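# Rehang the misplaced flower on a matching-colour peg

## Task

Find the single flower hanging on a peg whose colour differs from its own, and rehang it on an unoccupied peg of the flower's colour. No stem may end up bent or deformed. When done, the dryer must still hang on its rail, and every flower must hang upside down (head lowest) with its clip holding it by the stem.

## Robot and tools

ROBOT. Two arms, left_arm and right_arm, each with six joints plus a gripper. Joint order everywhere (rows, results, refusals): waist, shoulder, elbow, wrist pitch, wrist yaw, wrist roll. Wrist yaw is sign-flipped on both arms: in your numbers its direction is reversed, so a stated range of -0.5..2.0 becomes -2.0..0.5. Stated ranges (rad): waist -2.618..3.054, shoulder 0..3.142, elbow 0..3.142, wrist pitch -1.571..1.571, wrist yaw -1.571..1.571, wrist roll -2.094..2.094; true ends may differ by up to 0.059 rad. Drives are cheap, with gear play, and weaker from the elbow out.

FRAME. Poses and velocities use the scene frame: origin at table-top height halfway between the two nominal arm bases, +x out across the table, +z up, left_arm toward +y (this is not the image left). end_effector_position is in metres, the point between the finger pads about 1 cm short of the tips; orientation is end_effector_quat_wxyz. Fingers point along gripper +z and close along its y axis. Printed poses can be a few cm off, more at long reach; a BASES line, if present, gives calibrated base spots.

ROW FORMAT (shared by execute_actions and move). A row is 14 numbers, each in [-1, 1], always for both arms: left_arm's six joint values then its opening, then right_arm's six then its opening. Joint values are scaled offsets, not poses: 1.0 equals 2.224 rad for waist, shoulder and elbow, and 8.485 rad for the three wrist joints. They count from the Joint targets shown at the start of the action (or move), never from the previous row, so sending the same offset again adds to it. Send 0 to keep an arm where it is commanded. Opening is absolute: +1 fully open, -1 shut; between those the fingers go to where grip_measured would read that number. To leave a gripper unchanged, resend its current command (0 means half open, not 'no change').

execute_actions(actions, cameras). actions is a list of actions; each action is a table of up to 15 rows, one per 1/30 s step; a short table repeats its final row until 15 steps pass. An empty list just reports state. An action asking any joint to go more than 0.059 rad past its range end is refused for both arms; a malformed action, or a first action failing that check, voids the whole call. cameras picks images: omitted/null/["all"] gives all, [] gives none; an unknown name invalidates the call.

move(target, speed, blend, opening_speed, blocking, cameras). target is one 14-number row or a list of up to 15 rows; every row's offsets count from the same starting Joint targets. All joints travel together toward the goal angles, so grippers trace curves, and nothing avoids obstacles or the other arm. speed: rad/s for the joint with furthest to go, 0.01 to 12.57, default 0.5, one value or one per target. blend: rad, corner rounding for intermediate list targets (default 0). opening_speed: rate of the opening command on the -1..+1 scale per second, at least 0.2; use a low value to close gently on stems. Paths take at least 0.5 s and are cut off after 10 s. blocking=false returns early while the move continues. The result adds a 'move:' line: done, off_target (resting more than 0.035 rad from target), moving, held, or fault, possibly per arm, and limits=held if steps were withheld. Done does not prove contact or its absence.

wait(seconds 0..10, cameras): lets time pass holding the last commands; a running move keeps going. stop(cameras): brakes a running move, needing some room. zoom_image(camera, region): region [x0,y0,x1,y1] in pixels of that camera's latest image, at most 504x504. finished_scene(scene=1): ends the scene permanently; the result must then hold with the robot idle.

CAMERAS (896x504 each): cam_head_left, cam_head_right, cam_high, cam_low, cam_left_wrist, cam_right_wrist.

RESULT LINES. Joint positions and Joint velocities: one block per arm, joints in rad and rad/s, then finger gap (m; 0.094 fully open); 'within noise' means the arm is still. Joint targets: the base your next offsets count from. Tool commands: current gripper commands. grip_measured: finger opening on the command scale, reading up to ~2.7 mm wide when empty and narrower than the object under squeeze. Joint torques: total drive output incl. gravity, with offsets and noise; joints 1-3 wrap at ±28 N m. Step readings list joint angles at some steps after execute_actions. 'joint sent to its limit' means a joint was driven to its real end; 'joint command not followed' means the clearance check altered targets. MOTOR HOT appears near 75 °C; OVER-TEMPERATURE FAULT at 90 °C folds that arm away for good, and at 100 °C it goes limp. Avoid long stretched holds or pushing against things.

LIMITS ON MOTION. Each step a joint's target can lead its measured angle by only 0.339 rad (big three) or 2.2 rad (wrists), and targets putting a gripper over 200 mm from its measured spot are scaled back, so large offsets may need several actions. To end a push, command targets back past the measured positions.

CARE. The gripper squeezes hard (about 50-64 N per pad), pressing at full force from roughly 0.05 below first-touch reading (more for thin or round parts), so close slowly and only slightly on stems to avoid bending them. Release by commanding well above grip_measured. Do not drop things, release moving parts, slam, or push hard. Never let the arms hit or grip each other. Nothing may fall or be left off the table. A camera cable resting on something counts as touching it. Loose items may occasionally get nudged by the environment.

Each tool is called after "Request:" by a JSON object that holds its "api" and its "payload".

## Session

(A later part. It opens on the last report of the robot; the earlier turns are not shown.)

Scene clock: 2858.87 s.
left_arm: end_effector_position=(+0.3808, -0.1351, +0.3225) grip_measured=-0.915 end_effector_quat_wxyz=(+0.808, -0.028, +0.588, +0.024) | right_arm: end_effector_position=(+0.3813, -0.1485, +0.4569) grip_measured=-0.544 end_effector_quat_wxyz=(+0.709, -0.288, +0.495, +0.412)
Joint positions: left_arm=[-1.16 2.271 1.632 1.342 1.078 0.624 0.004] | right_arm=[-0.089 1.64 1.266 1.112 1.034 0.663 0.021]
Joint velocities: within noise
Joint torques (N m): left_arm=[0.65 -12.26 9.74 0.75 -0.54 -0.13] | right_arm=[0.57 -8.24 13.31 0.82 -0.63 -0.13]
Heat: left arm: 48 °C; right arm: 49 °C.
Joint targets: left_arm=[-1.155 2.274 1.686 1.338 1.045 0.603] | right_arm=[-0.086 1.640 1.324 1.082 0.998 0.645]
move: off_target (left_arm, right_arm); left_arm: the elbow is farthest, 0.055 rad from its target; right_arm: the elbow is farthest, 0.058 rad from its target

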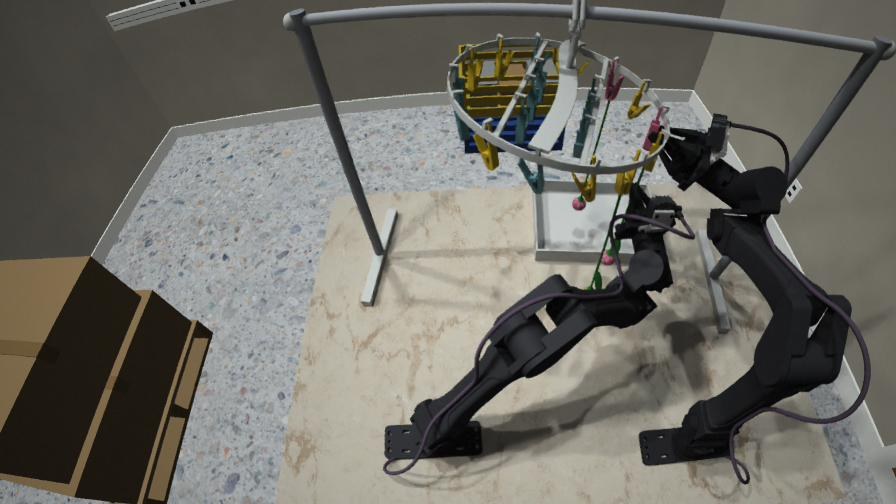

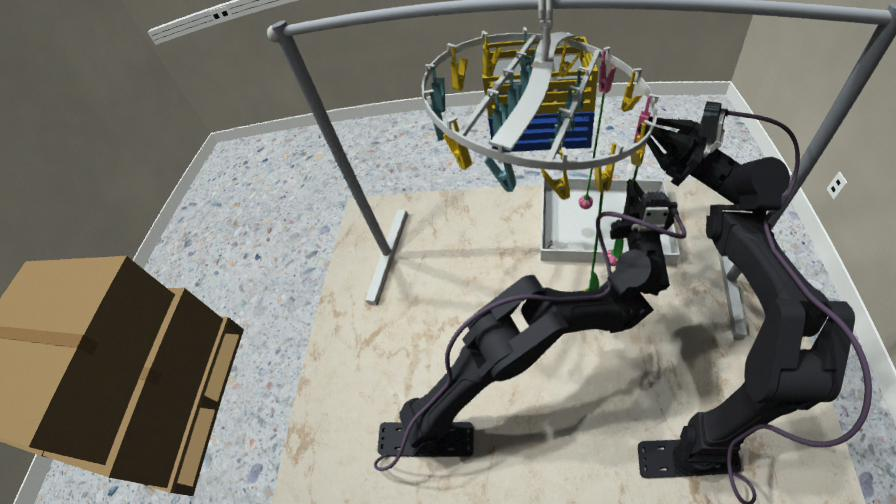

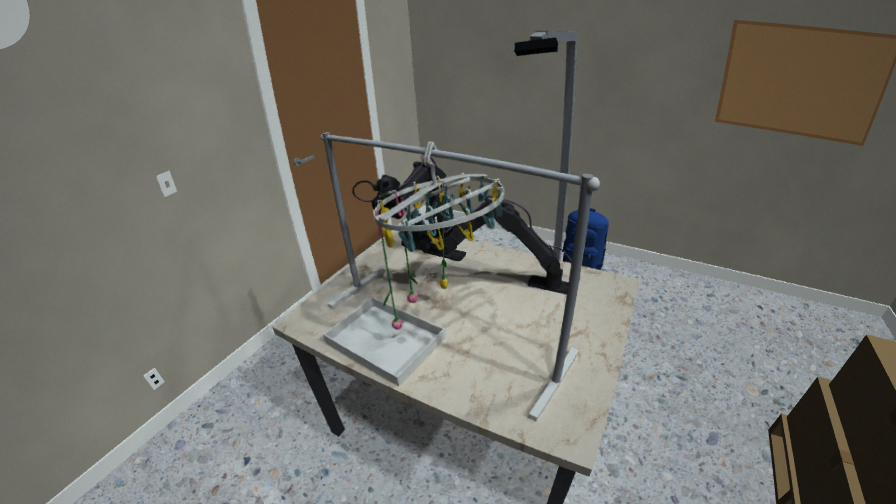

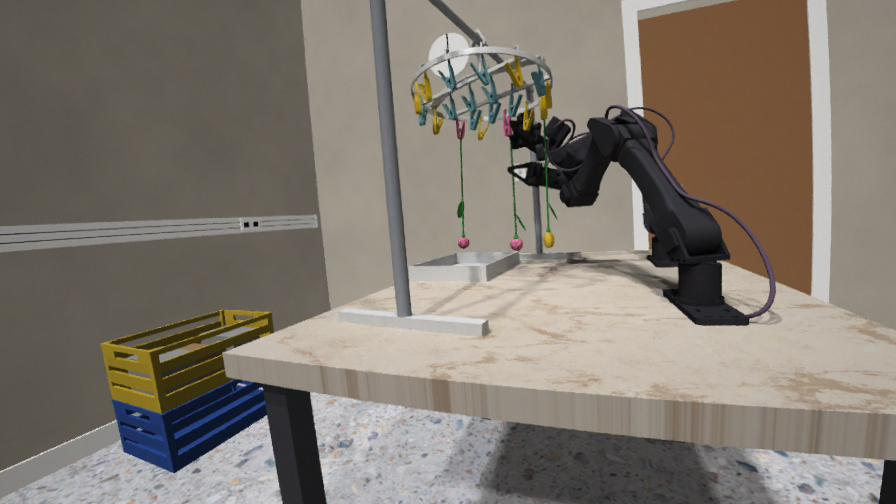

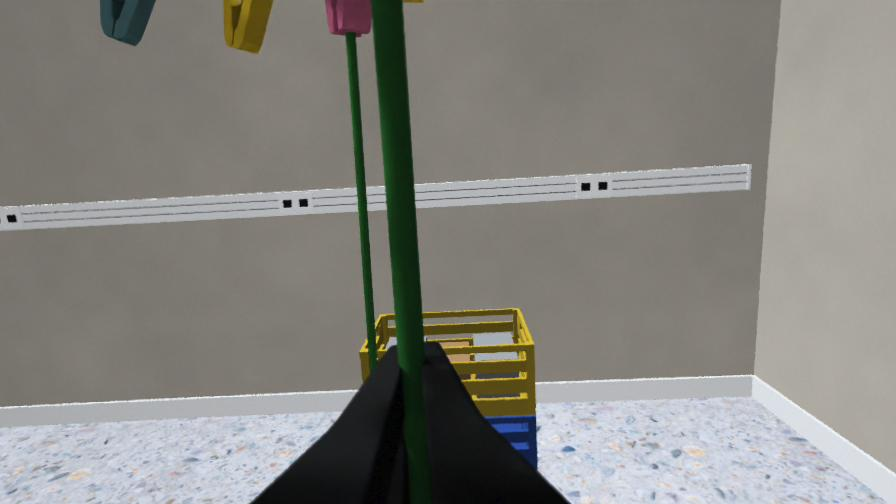

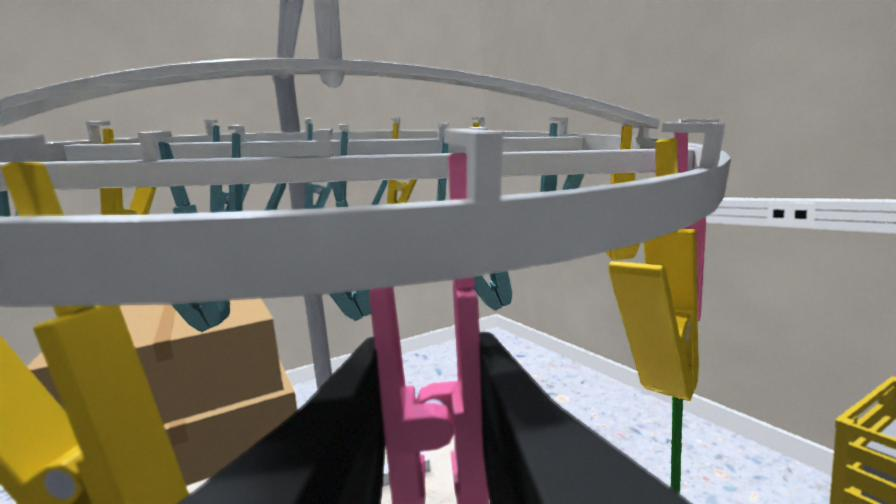

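Request:
{"api": "move", "payload": {"target": [0.0045,-0.0130,0.01034,-0.00566,-0.00083,-0.00271,-0.95,0,0,0,0,0,0,-0.68], "speed": 0.05, "cameras": ["cam_low","cam_high","cam_head_left","cam_head_right"]}}

Request:
{"api": "zoom_image", "payload": {"camera": "cam_low", "region": [490, 100, 560, 160]}}

Request:
{"api": "zoom_image", "payload": {"camera": "cam_high", "region": [370, 185, 430, 235]}}

Scene clock: 2894.67 s.
left_arm: end_effector_position=(+0.3845, -0.1383, +0.3261) grip_measured=-0.915 end_effector_quat_wxyz=(+0.807, -0.025, +0.590, +0.022) | right_arm: end_effector_position=(+0.3813, -0.1485, +0.4569) grip_measured=-0.544 end_effector_quat_wxyz=(+0.709, -0.288, +0.495, +0.412)
Joint positions: left_arm=[-1.156 2.271 1.655 1.297 1.07 0.602 0.004] | right_arm=[-0.089 1.64 1.266 1.112 1.034 0.663 0.021]
Joint velocities: within noise
Joint torques (N m): left_arm=[0.68 -14.86 10.02 0.76 -0.53 -0.13] | right_arm=[0.58 -8.23 13.3 0.82 -0.63 -0.13]
Heat: left arm: 48 °C; right arm: 49 °C.
Joint targets: left_arm=[-1.145 2.246 1.709 1.290 1.038 0.580] | right_arm=[-0.086 1.640 1.324 1.082 0.998 0.645]
move: off_target (left_arm, right_arm); left_arm: the elbow is farthest, 0.054 rad from its target; right_arm: the elbow is farthest, 0.058 rad from its target
Images, in order (width x height): cam_head_left 896x504, cam_head_right 896x504, cam_high 896x504, cam_low 896x504.

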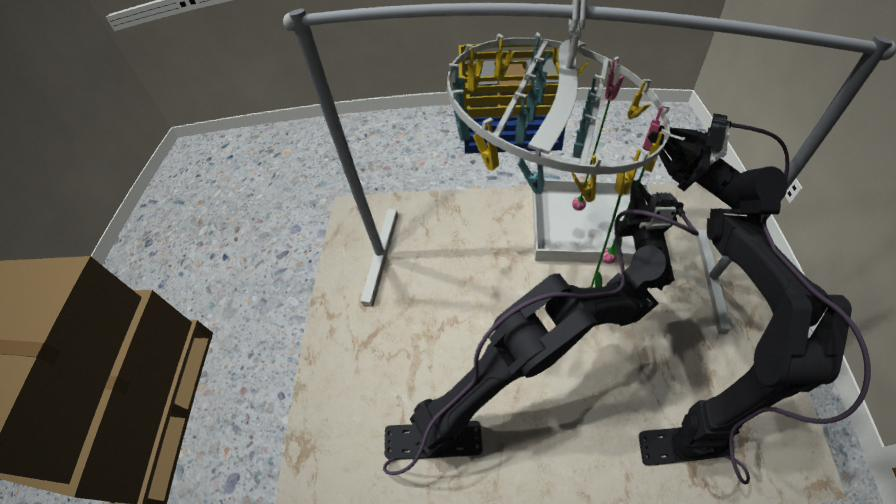

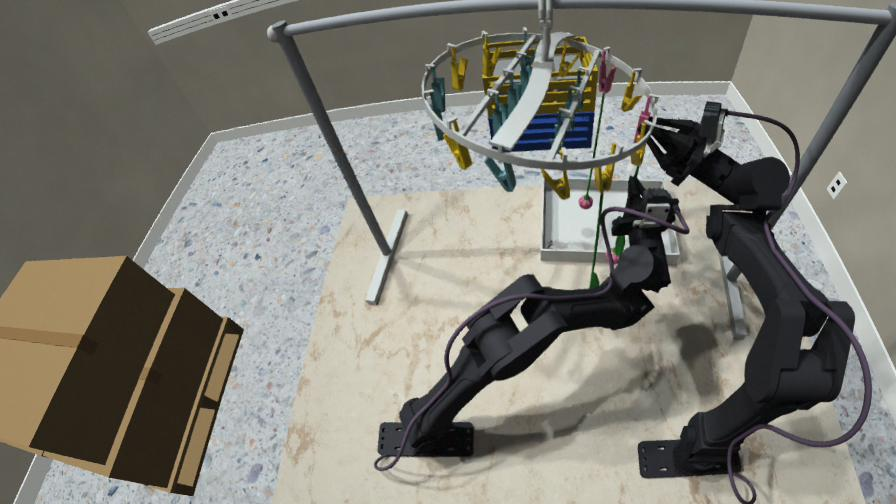

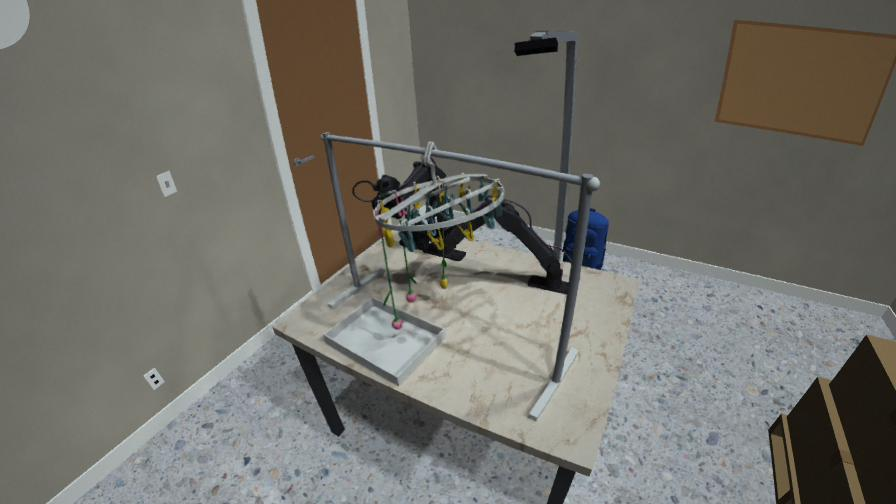

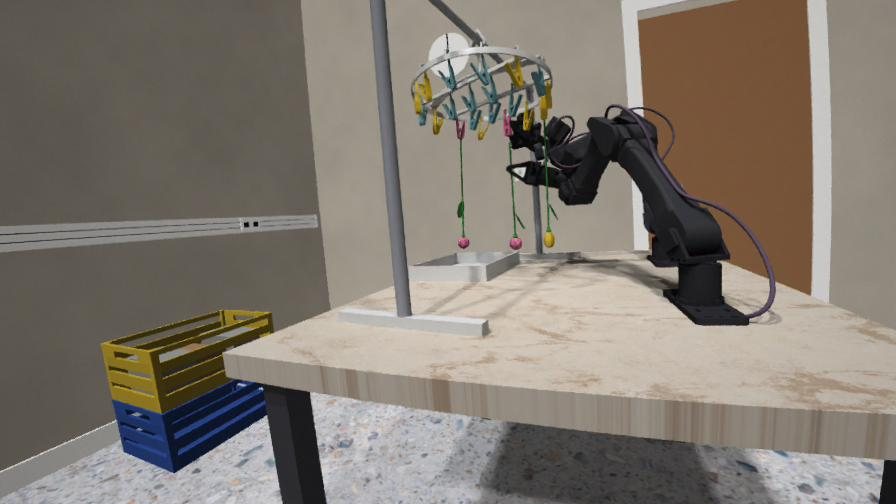

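Scaled by 7.200 from the camera's 896x504 image, which has a finer 1280x720 frame.

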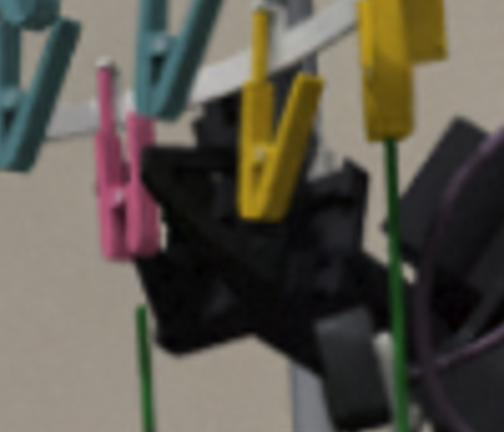

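Scaled by 8.400 from the camera's 896x504 image, which has a finer 1280x720 frame.

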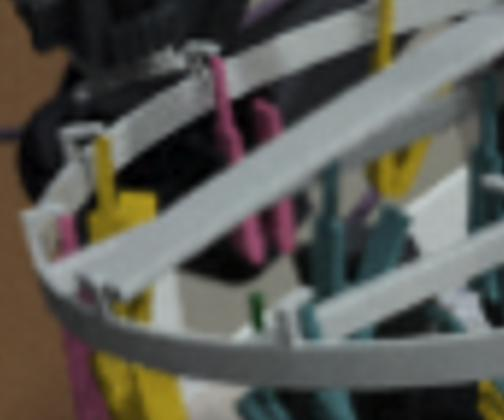

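Request:
{"api": "move", "payload": {"target": [0.0055, 0.0, 0.0, 0.0, 0.0, 0.0, -0.95, 0, 0, 0, 0, 0, 0, -0.68], "speed": 0.1, "cameras": ["cam_low", "cam_high", "cam_head_left", "cam_head_right"]}}

Scene clock: 2934.80 s.
left_arm: end_effector_position=(+0.3915, -0.1317, +0.3261) grip_measured=-0.915 end_effector_quat_wxyz=(+0.806, -0.030, +0.590, +0.028) | right_arm: end_effector_position=(+0.3813, -0.1485, +0.4569) grip_measured=-0.544 end_effector_quat_wxyz=(+0.709, -0.288, +0.495, +0.412)
Joint positions: left_arm=[-1.139 2.271 1.655 1.297 1.07 0.602 0.004] | right_arm=[-0.089 1.64 1.266 1.112 1.034 0.663 0.021]
Joint velocities: within noise
Joint torques (N m): left_arm=[0.8 -14.86 9.83 0.81 -0.53 -0.12] | right_arm=[0.57 -8.24 13.31 0.82 -0.63 -0.13]
Heat: left arm: 53 °C; right arm: 50 °C.
Joint targets: left_arm=[-1.133 2.246 1.709 1.290 1.038 0.580] | right_arm=[-0.086 1.640 1.324 1.082 0.998 0.645]
move: off_target (left_arm, right_arm); left_arm: the elbow is farthest, 0.054 rad from its target; right_arm: the elbow is farthest, 0.058 rad from its target
Images, in order (width x height): cam_head_left 896x504, cam_head_right 896x504, cam_high 896x504, cam_low 896x504.

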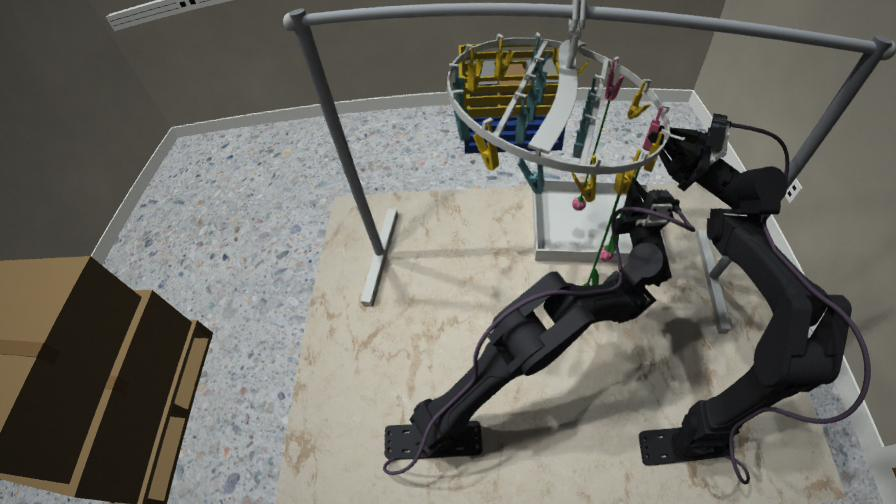

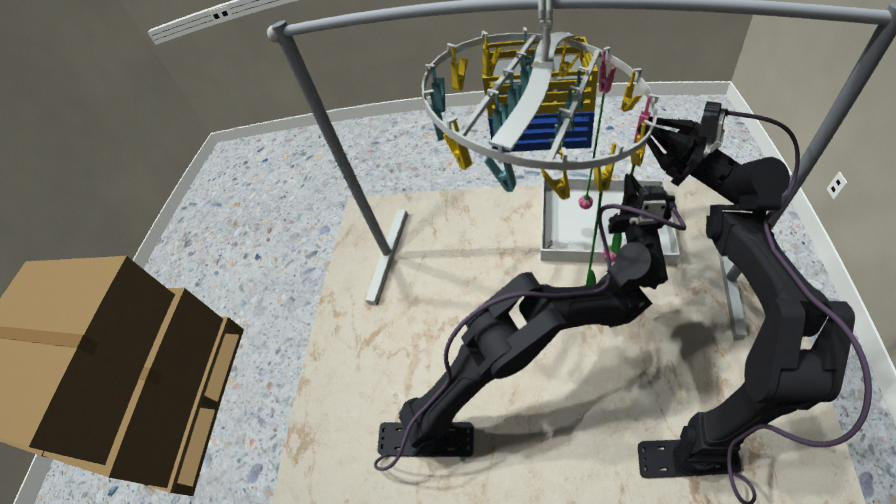

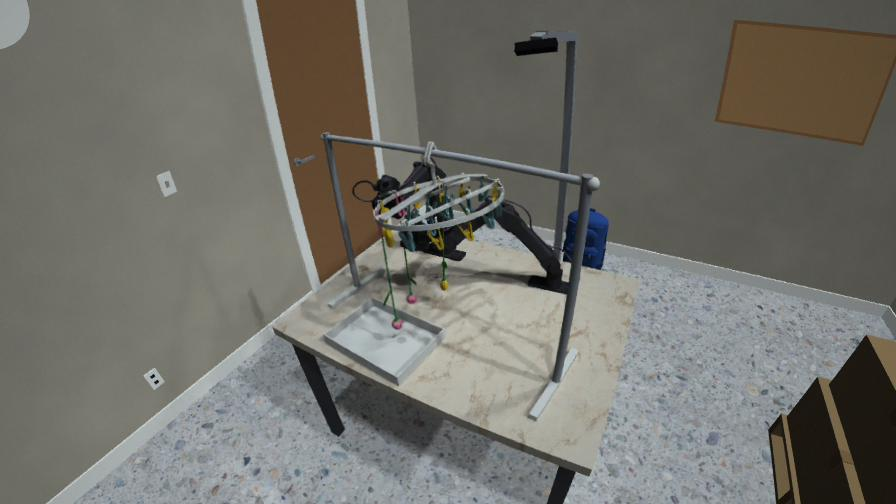

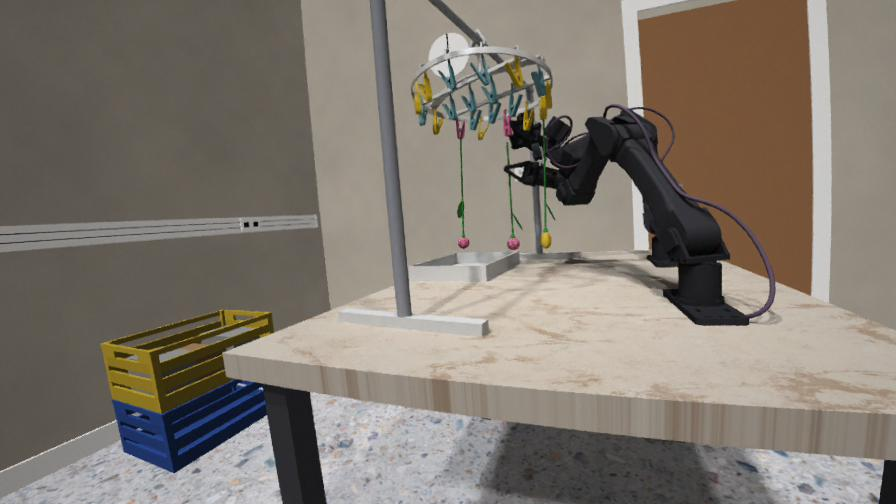

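Request:
{"api": "zoom_image", "payload": {"camera": "cam_low", "region": [490, 100, 560, 160]}}

Request:
{"api": "zoom_image", "payload": {"camera": "cam_high", "region": [370, 185, 430, 235]}}

Request:
{"api": "zoom_image", "payload": {"camera": "cam_head_left", "region": [620, 100, 700, 200]}}

Request:
{"api": "zoom_image", "payload": {"camera": "cam_head_right", "region": [610, 90, 690, 190]}}

Scaled by 7.200 from the camera's 896x504 image, which has a finer 1280x720 frame.

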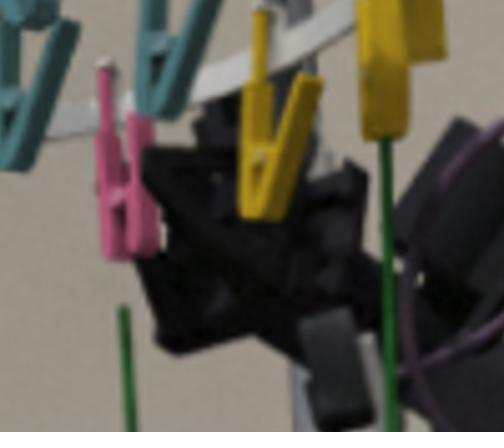

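Scaled by 8.400 from the camera's 896x504 image, which has a finer 1280x720 frame.

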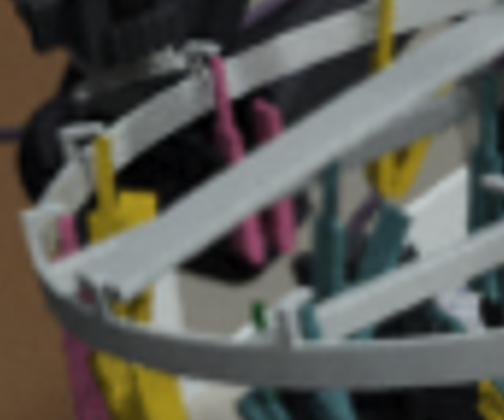

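Scaled by 5.040 from the camera's 896x504 image, which has a finer 1280x720 frame.

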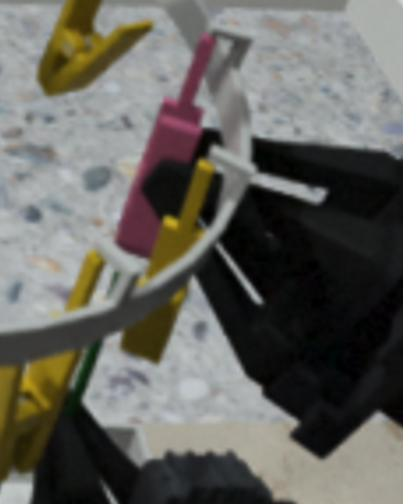

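Scaled by 5.040 from the camera's 896x504 image, which has a finer 1280x720 frame.

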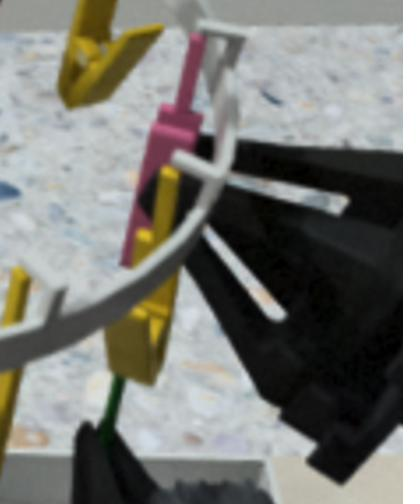

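Request:
{"api": "zoom_image", "payload": {"camera": "cam_head_left", "region": [630, 140, 670, 190]}}

Request:
{"api": "zoom_image", "payload": {"camera": "cam_head_right", "region": [620, 130, 660, 190]}}

Scaled by 10.080 from the camera's 896x504 image, which has a finer 1280x720 frame.

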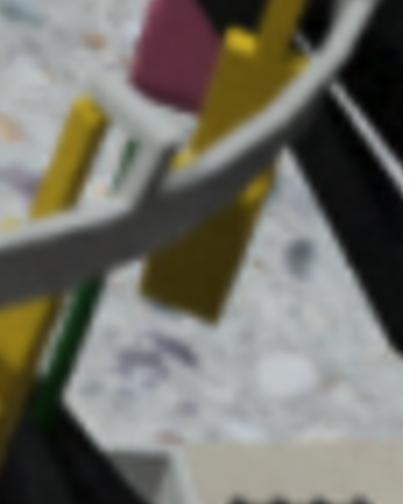

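Scaled by 8.400 from the camera's 896x504 image, which has a finer 1280x720 frame.

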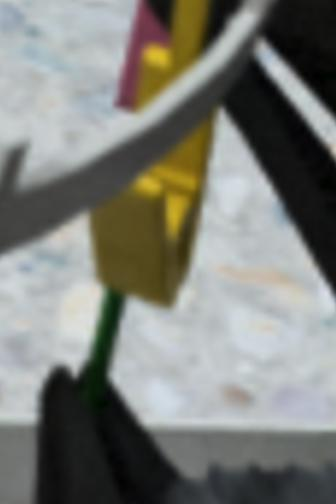

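Request:
{"api": "move", "payload": {"target": [-0.0094, -0.0144, -0.0153, 0.0, 0.0, 0.0, -0.95, 0, 0, 0, 0, 0, 0, -0.68], "speed": 0.1, "cameras": ["cam_low", "cam_high", "cam_head_left", "cam_head_right"]}}

Request:
{"api": "zoom_image", "payload": {"camera": "cam_low", "region": [490, 100, 560, 160]}}

Request:
{"api": "zoom_image", "payload": {"camera": "cam_high", "region": [370, 185, 430, 235]}}

Request:
{"api": "zoom_image", "payload": {"camera": "cam_head_left", "region": [630, 140, 670, 190]}}

Scene clock: 2979.53 s.
left_arm: end_effector_position=(+0.3903, -0.1331, +0.3259) grip_measured=-0.915 end_effector_quat_wxyz=(+0.806, -0.029, +0.590, +0.028) | right_arm: end_effector_position=(+0.3813, -0.1485, +0.4569) grip_measured=-0.544 end_effector_quat_wxyz=(+0.709, -0.288, +0.495, +0.412)
Joint positions: left_arm=[-1.142 2.271 1.655 1.296 1.07 0.602 0.004] | right_arm=[-0.089 1.64 1.266 1.112 1.034 0.663 0.021]
Joint velocities: within noise
Joint torques (N m): left_arm=[-0.61 -18.09 6.91 0.74 -0.55 -0.15] | right_arm=[0.58 -8.24 13.3 0.82 -0.63 -0.13]
Heat: left arm: 55 °C; right arm: 50 °C.
Joint targets: left_arm=[-1.154 2.214 1.675 1.290 1.038 0.580] | right_arm=[-0.086 1.640 1.324 1.082 0.998 0.645]
move: off_target (left_arm, right_arm); left_arm: the shoulder is farthest, 0.057 rad from its target; right_arm: the elbow is farthest, 0.058 rad from its target
Images, in order (width x height): cam_head_left 896x504, cam_head_right 896x504, cam_high 896x504, cam_low 896x504.

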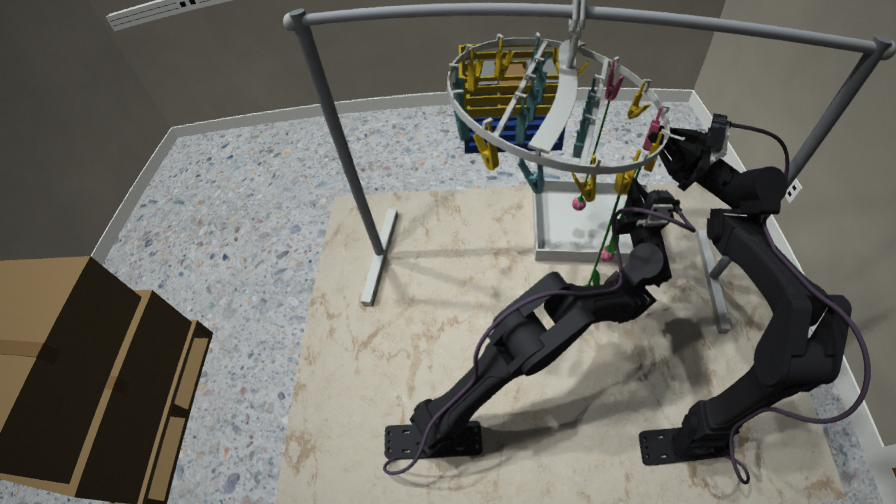

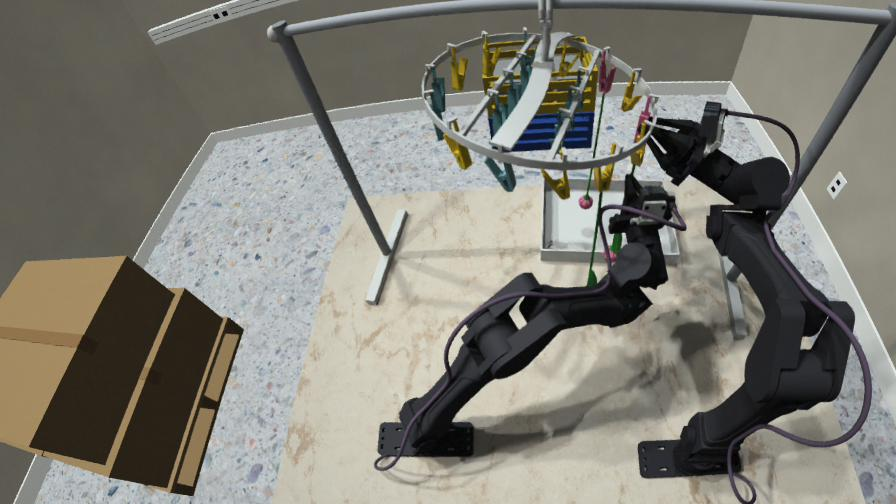

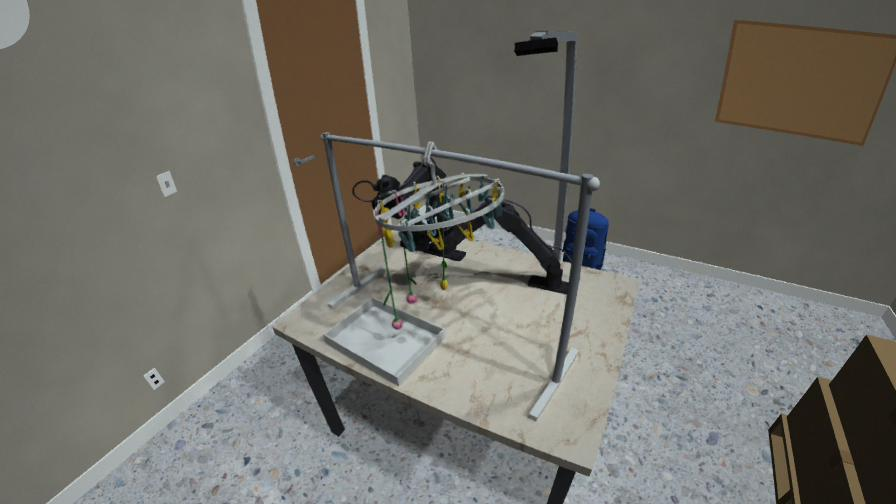

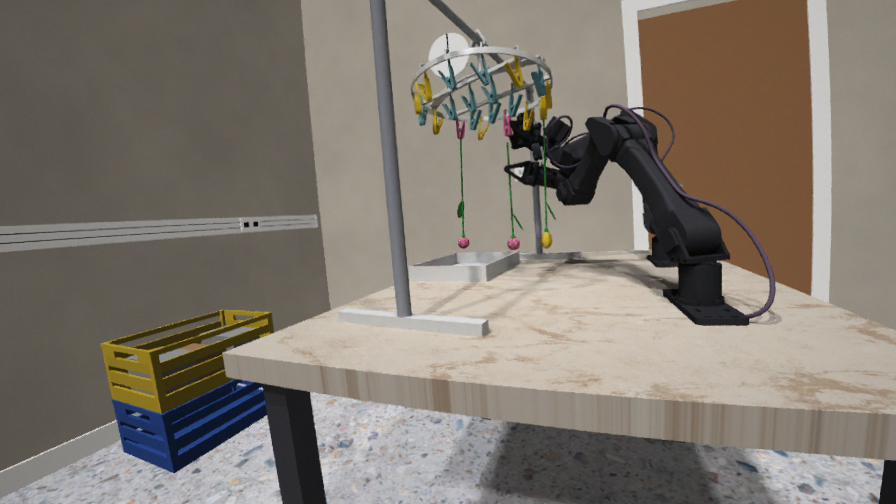

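Scaled by 7.200 from the camera's 896x504 image, which has a finer 1280x720 frame.

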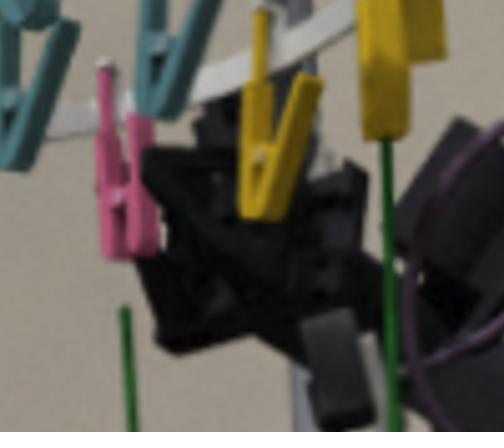

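Scaled by 8.400 from the camera's 896x504 image, which has a finer 1280x720 frame.

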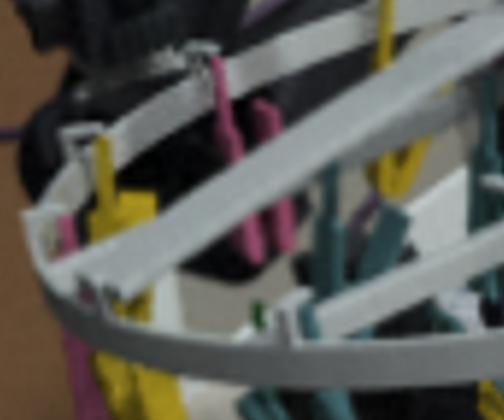

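Scaled by 10.080 from the camera's 896x504 image, which has a finer 1280x720 frame.

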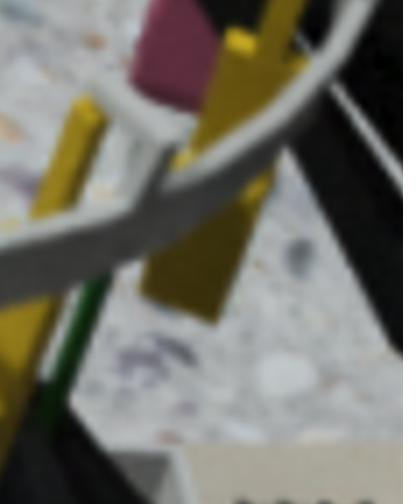

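Request:
{"api": "move", "payload": {"target": [-0.0018, -0.009, -0.009, 0.0, 0.0, 0.0, -0.95, 0, 0, 0, 0, 0, 0, -0.68], "speed": 0.1, "cameras": ["cam_low", "cam_high"]}}

Scene clock: 2992.40 s.
left_arm: end_effector_position=(+0.3874, -0.1293, +0.3379) grip_measured=-0.915 end_effector_quat_wxyz=(+0.809, -0.036, +0.586, +0.021) | right_arm: end_effector_position=(+0.3813, -0.1485, +0.4569) grip_measured=-0.544 end_effector_quat_wxyz=(+0.709, -0.288, +0.495, +0.412)
Joint positions: left_arm=[-1.144 2.248 1.655 1.296 1.07 0.602 0.004] | right_arm=[-0.089 1.64 1.266 1.112 1.034 0.663 0.021]
Joint velocities: within noise
Joint torques (N m): left_arm=[-0.62 -17.36 5.29 0.71 -0.6 -0.16] | right_arm=[0.57 -8.23 13.3 0.83 -0.63 -0.13]
Heat: left arm: 60 °C; right arm: 50 °C.
Joint targets: left_arm=[-1.158 2.193 1.655 1.290 1.038 0.580] | right_arm=[-0.086 1.640 1.324 1.082 0.998 0.645]
move: off_target (left_arm, right_arm); left_arm: the shoulder is farthest, 0.054 rad from its target; right_arm: the elbow is farthest, 0.058 rad from its target
Images, in order (width x height): cam_high 896x504, cam_low 896x504.

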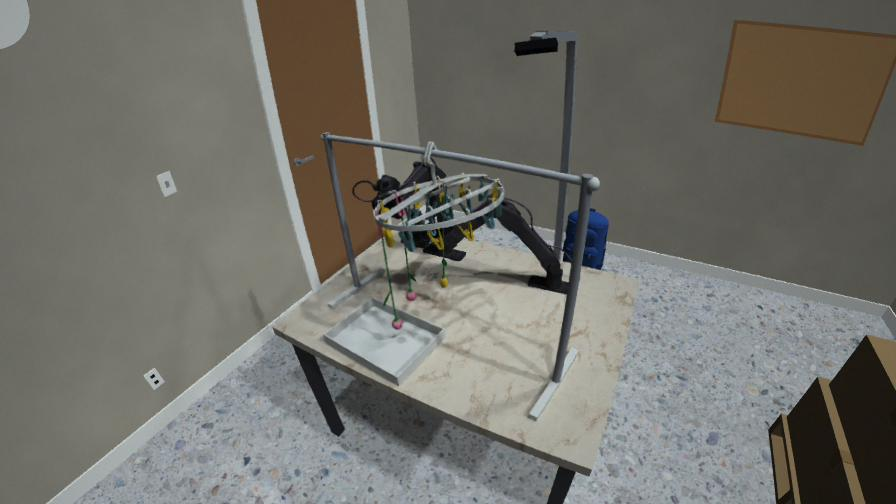

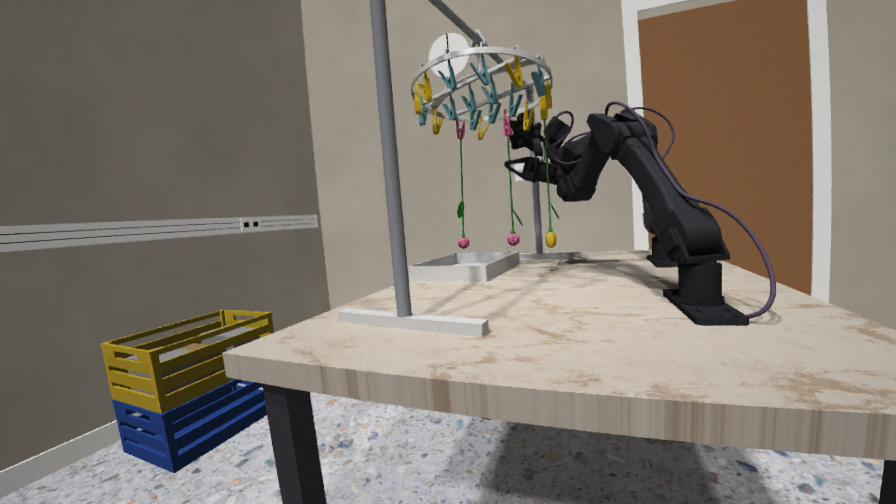

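Request:
{"api": "zoom_image", "payload": {"camera": "cam_low", "region": [490, 100, 560, 160]}}

Request:
{"api": "zoom_image", "payload": {"camera": "cam_high", "region": [370, 185, 430, 235]}}

Scaled by 7.200 from the camera's 896x504 image, which has a finer 1280x720 frame.

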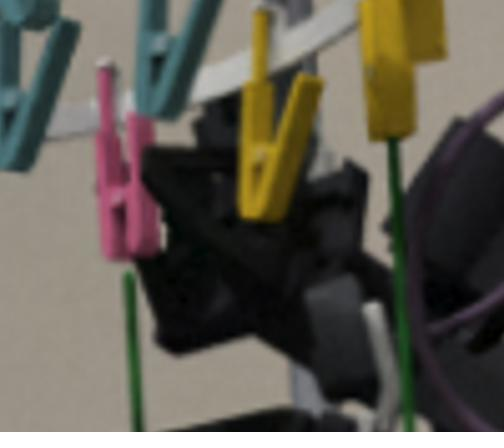

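Scaled by 8.400 from the camera's 896x504 image, which has a finer 1280x720 frame.

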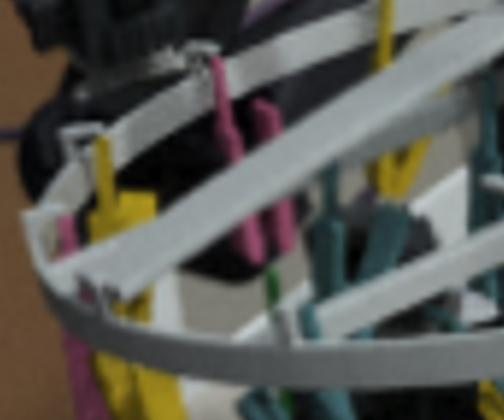

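Request:
{"api": "wait", "payload": {"seconds": 0.5}}

Request:
{"api": "zoom_image", "payload": {"camera": "cam_low", "region": [480, 100, 600, 260]}}

Request:
{"api": "zoom_image", "payload": {"camera": "cam_head_left", "region": [560, 130, 720, 300]}}

Scene clock: 3019.43 s.
left_arm: end_effector_position=(+0.3874, -0.1293, +0.3379) grip_measured=-0.915 end_effector_quat_wxyz=(+0.809, -0.036, +0.586, +0.021) | right_arm: end_effector_position=(+0.3813, -0.1485, +0.4569) grip_measured=-0.544 end_effector_quat_wxyz=(+0.709, -0.288, +0.495, +0.412)
Joint positions: left_arm=[-1.144 2.248 1.655 1.296 1.07 0.602 0.004] | right_arm=[-0.089 1.64 1.266 1.112 1.034 0.663 0.021]
Joint velocities: within noise
Joint torques (N m): left_arm=[-0.69 -17.39 5.34 0.74 -0.51 -0.15] | right_arm=[0.57 -8.23 13.31 0.83 -0.63 -0.13]
Heat: left arm: 62 °C; right arm: 50 °C.
Joint targets: left_arm=[-1.158 2.193 1.655 1.290 1.038 0.580] | right_arm=[-0.086 1.640 1.324 1.082 0.998 0.645]
Tool commands: left_gripper/opening=-0.95 right_gripper/opening=-0.68
wait: 0.50 s; at rest from the start

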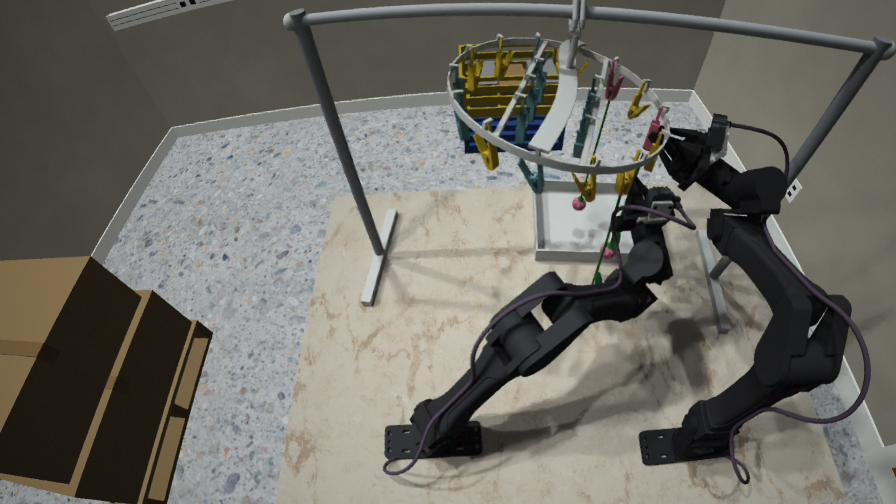

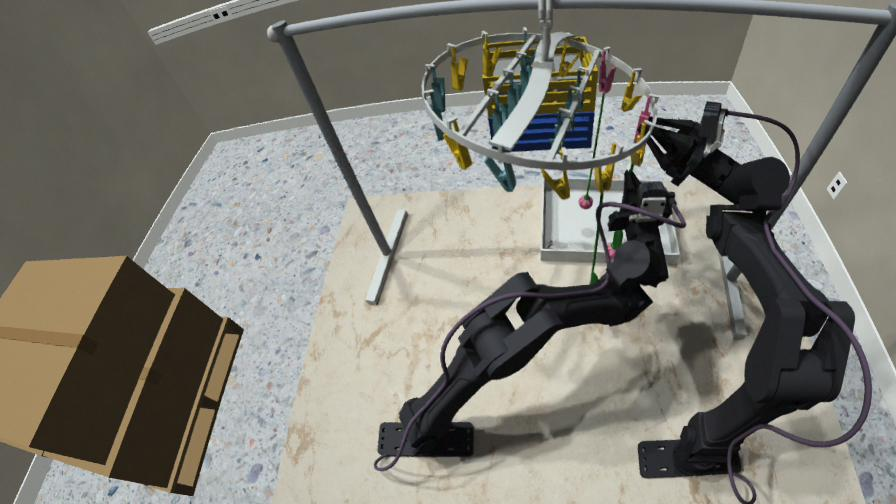

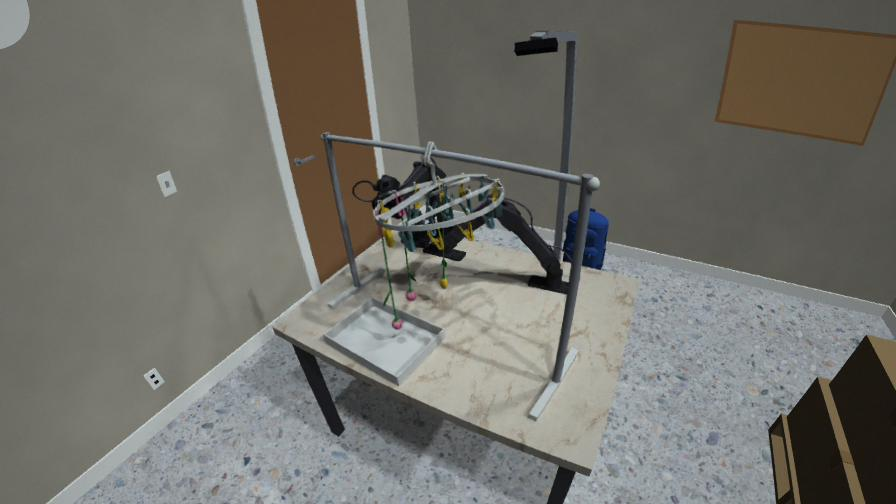

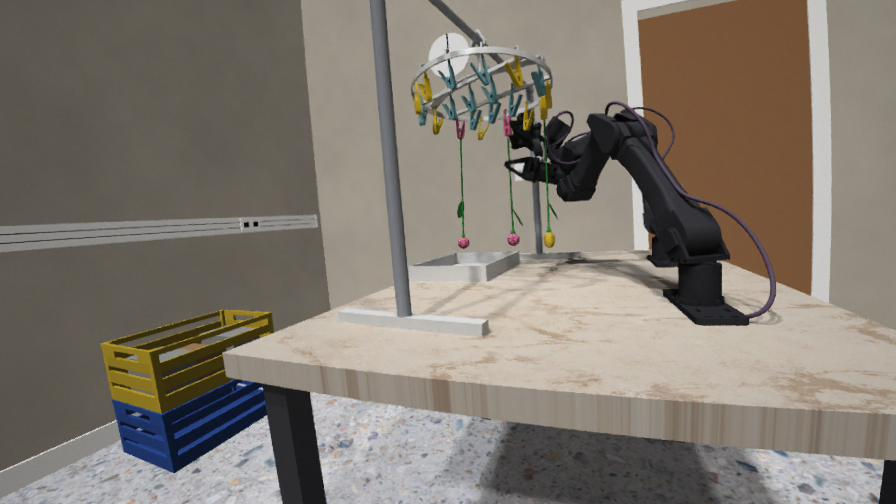

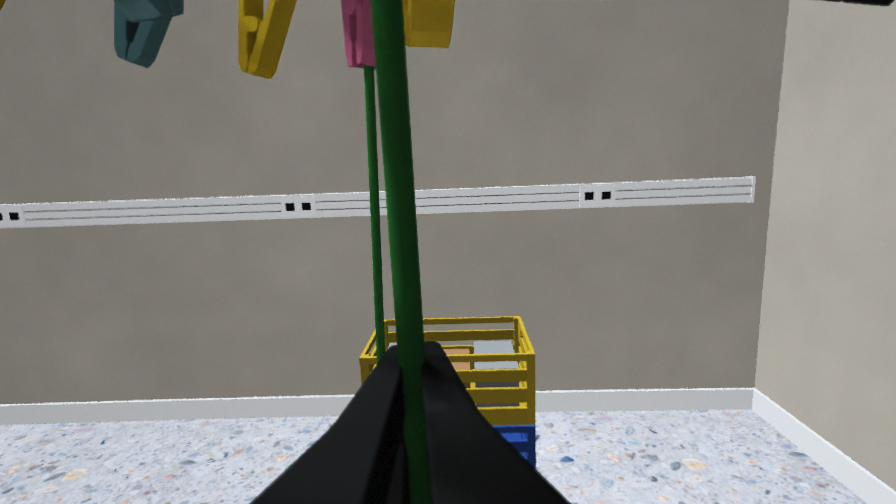

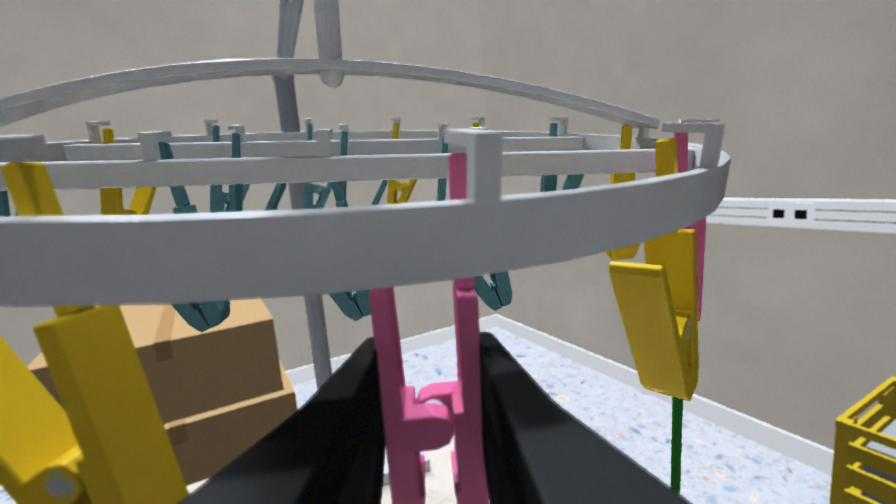

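Scaled by 3.150 from the camera's 896x504 image, which has a finer 1280x720 frame.

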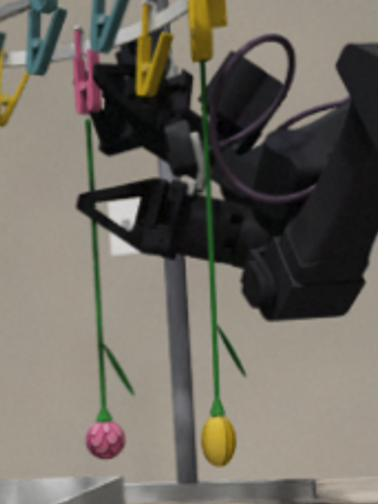

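Scaled by 2.965 from the camera's 896x504 image, which has a finer 1280x720 frame.

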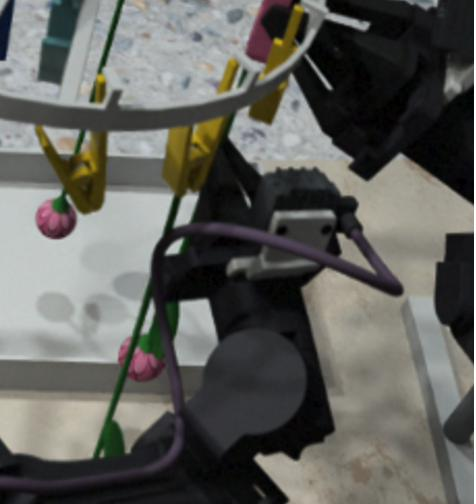

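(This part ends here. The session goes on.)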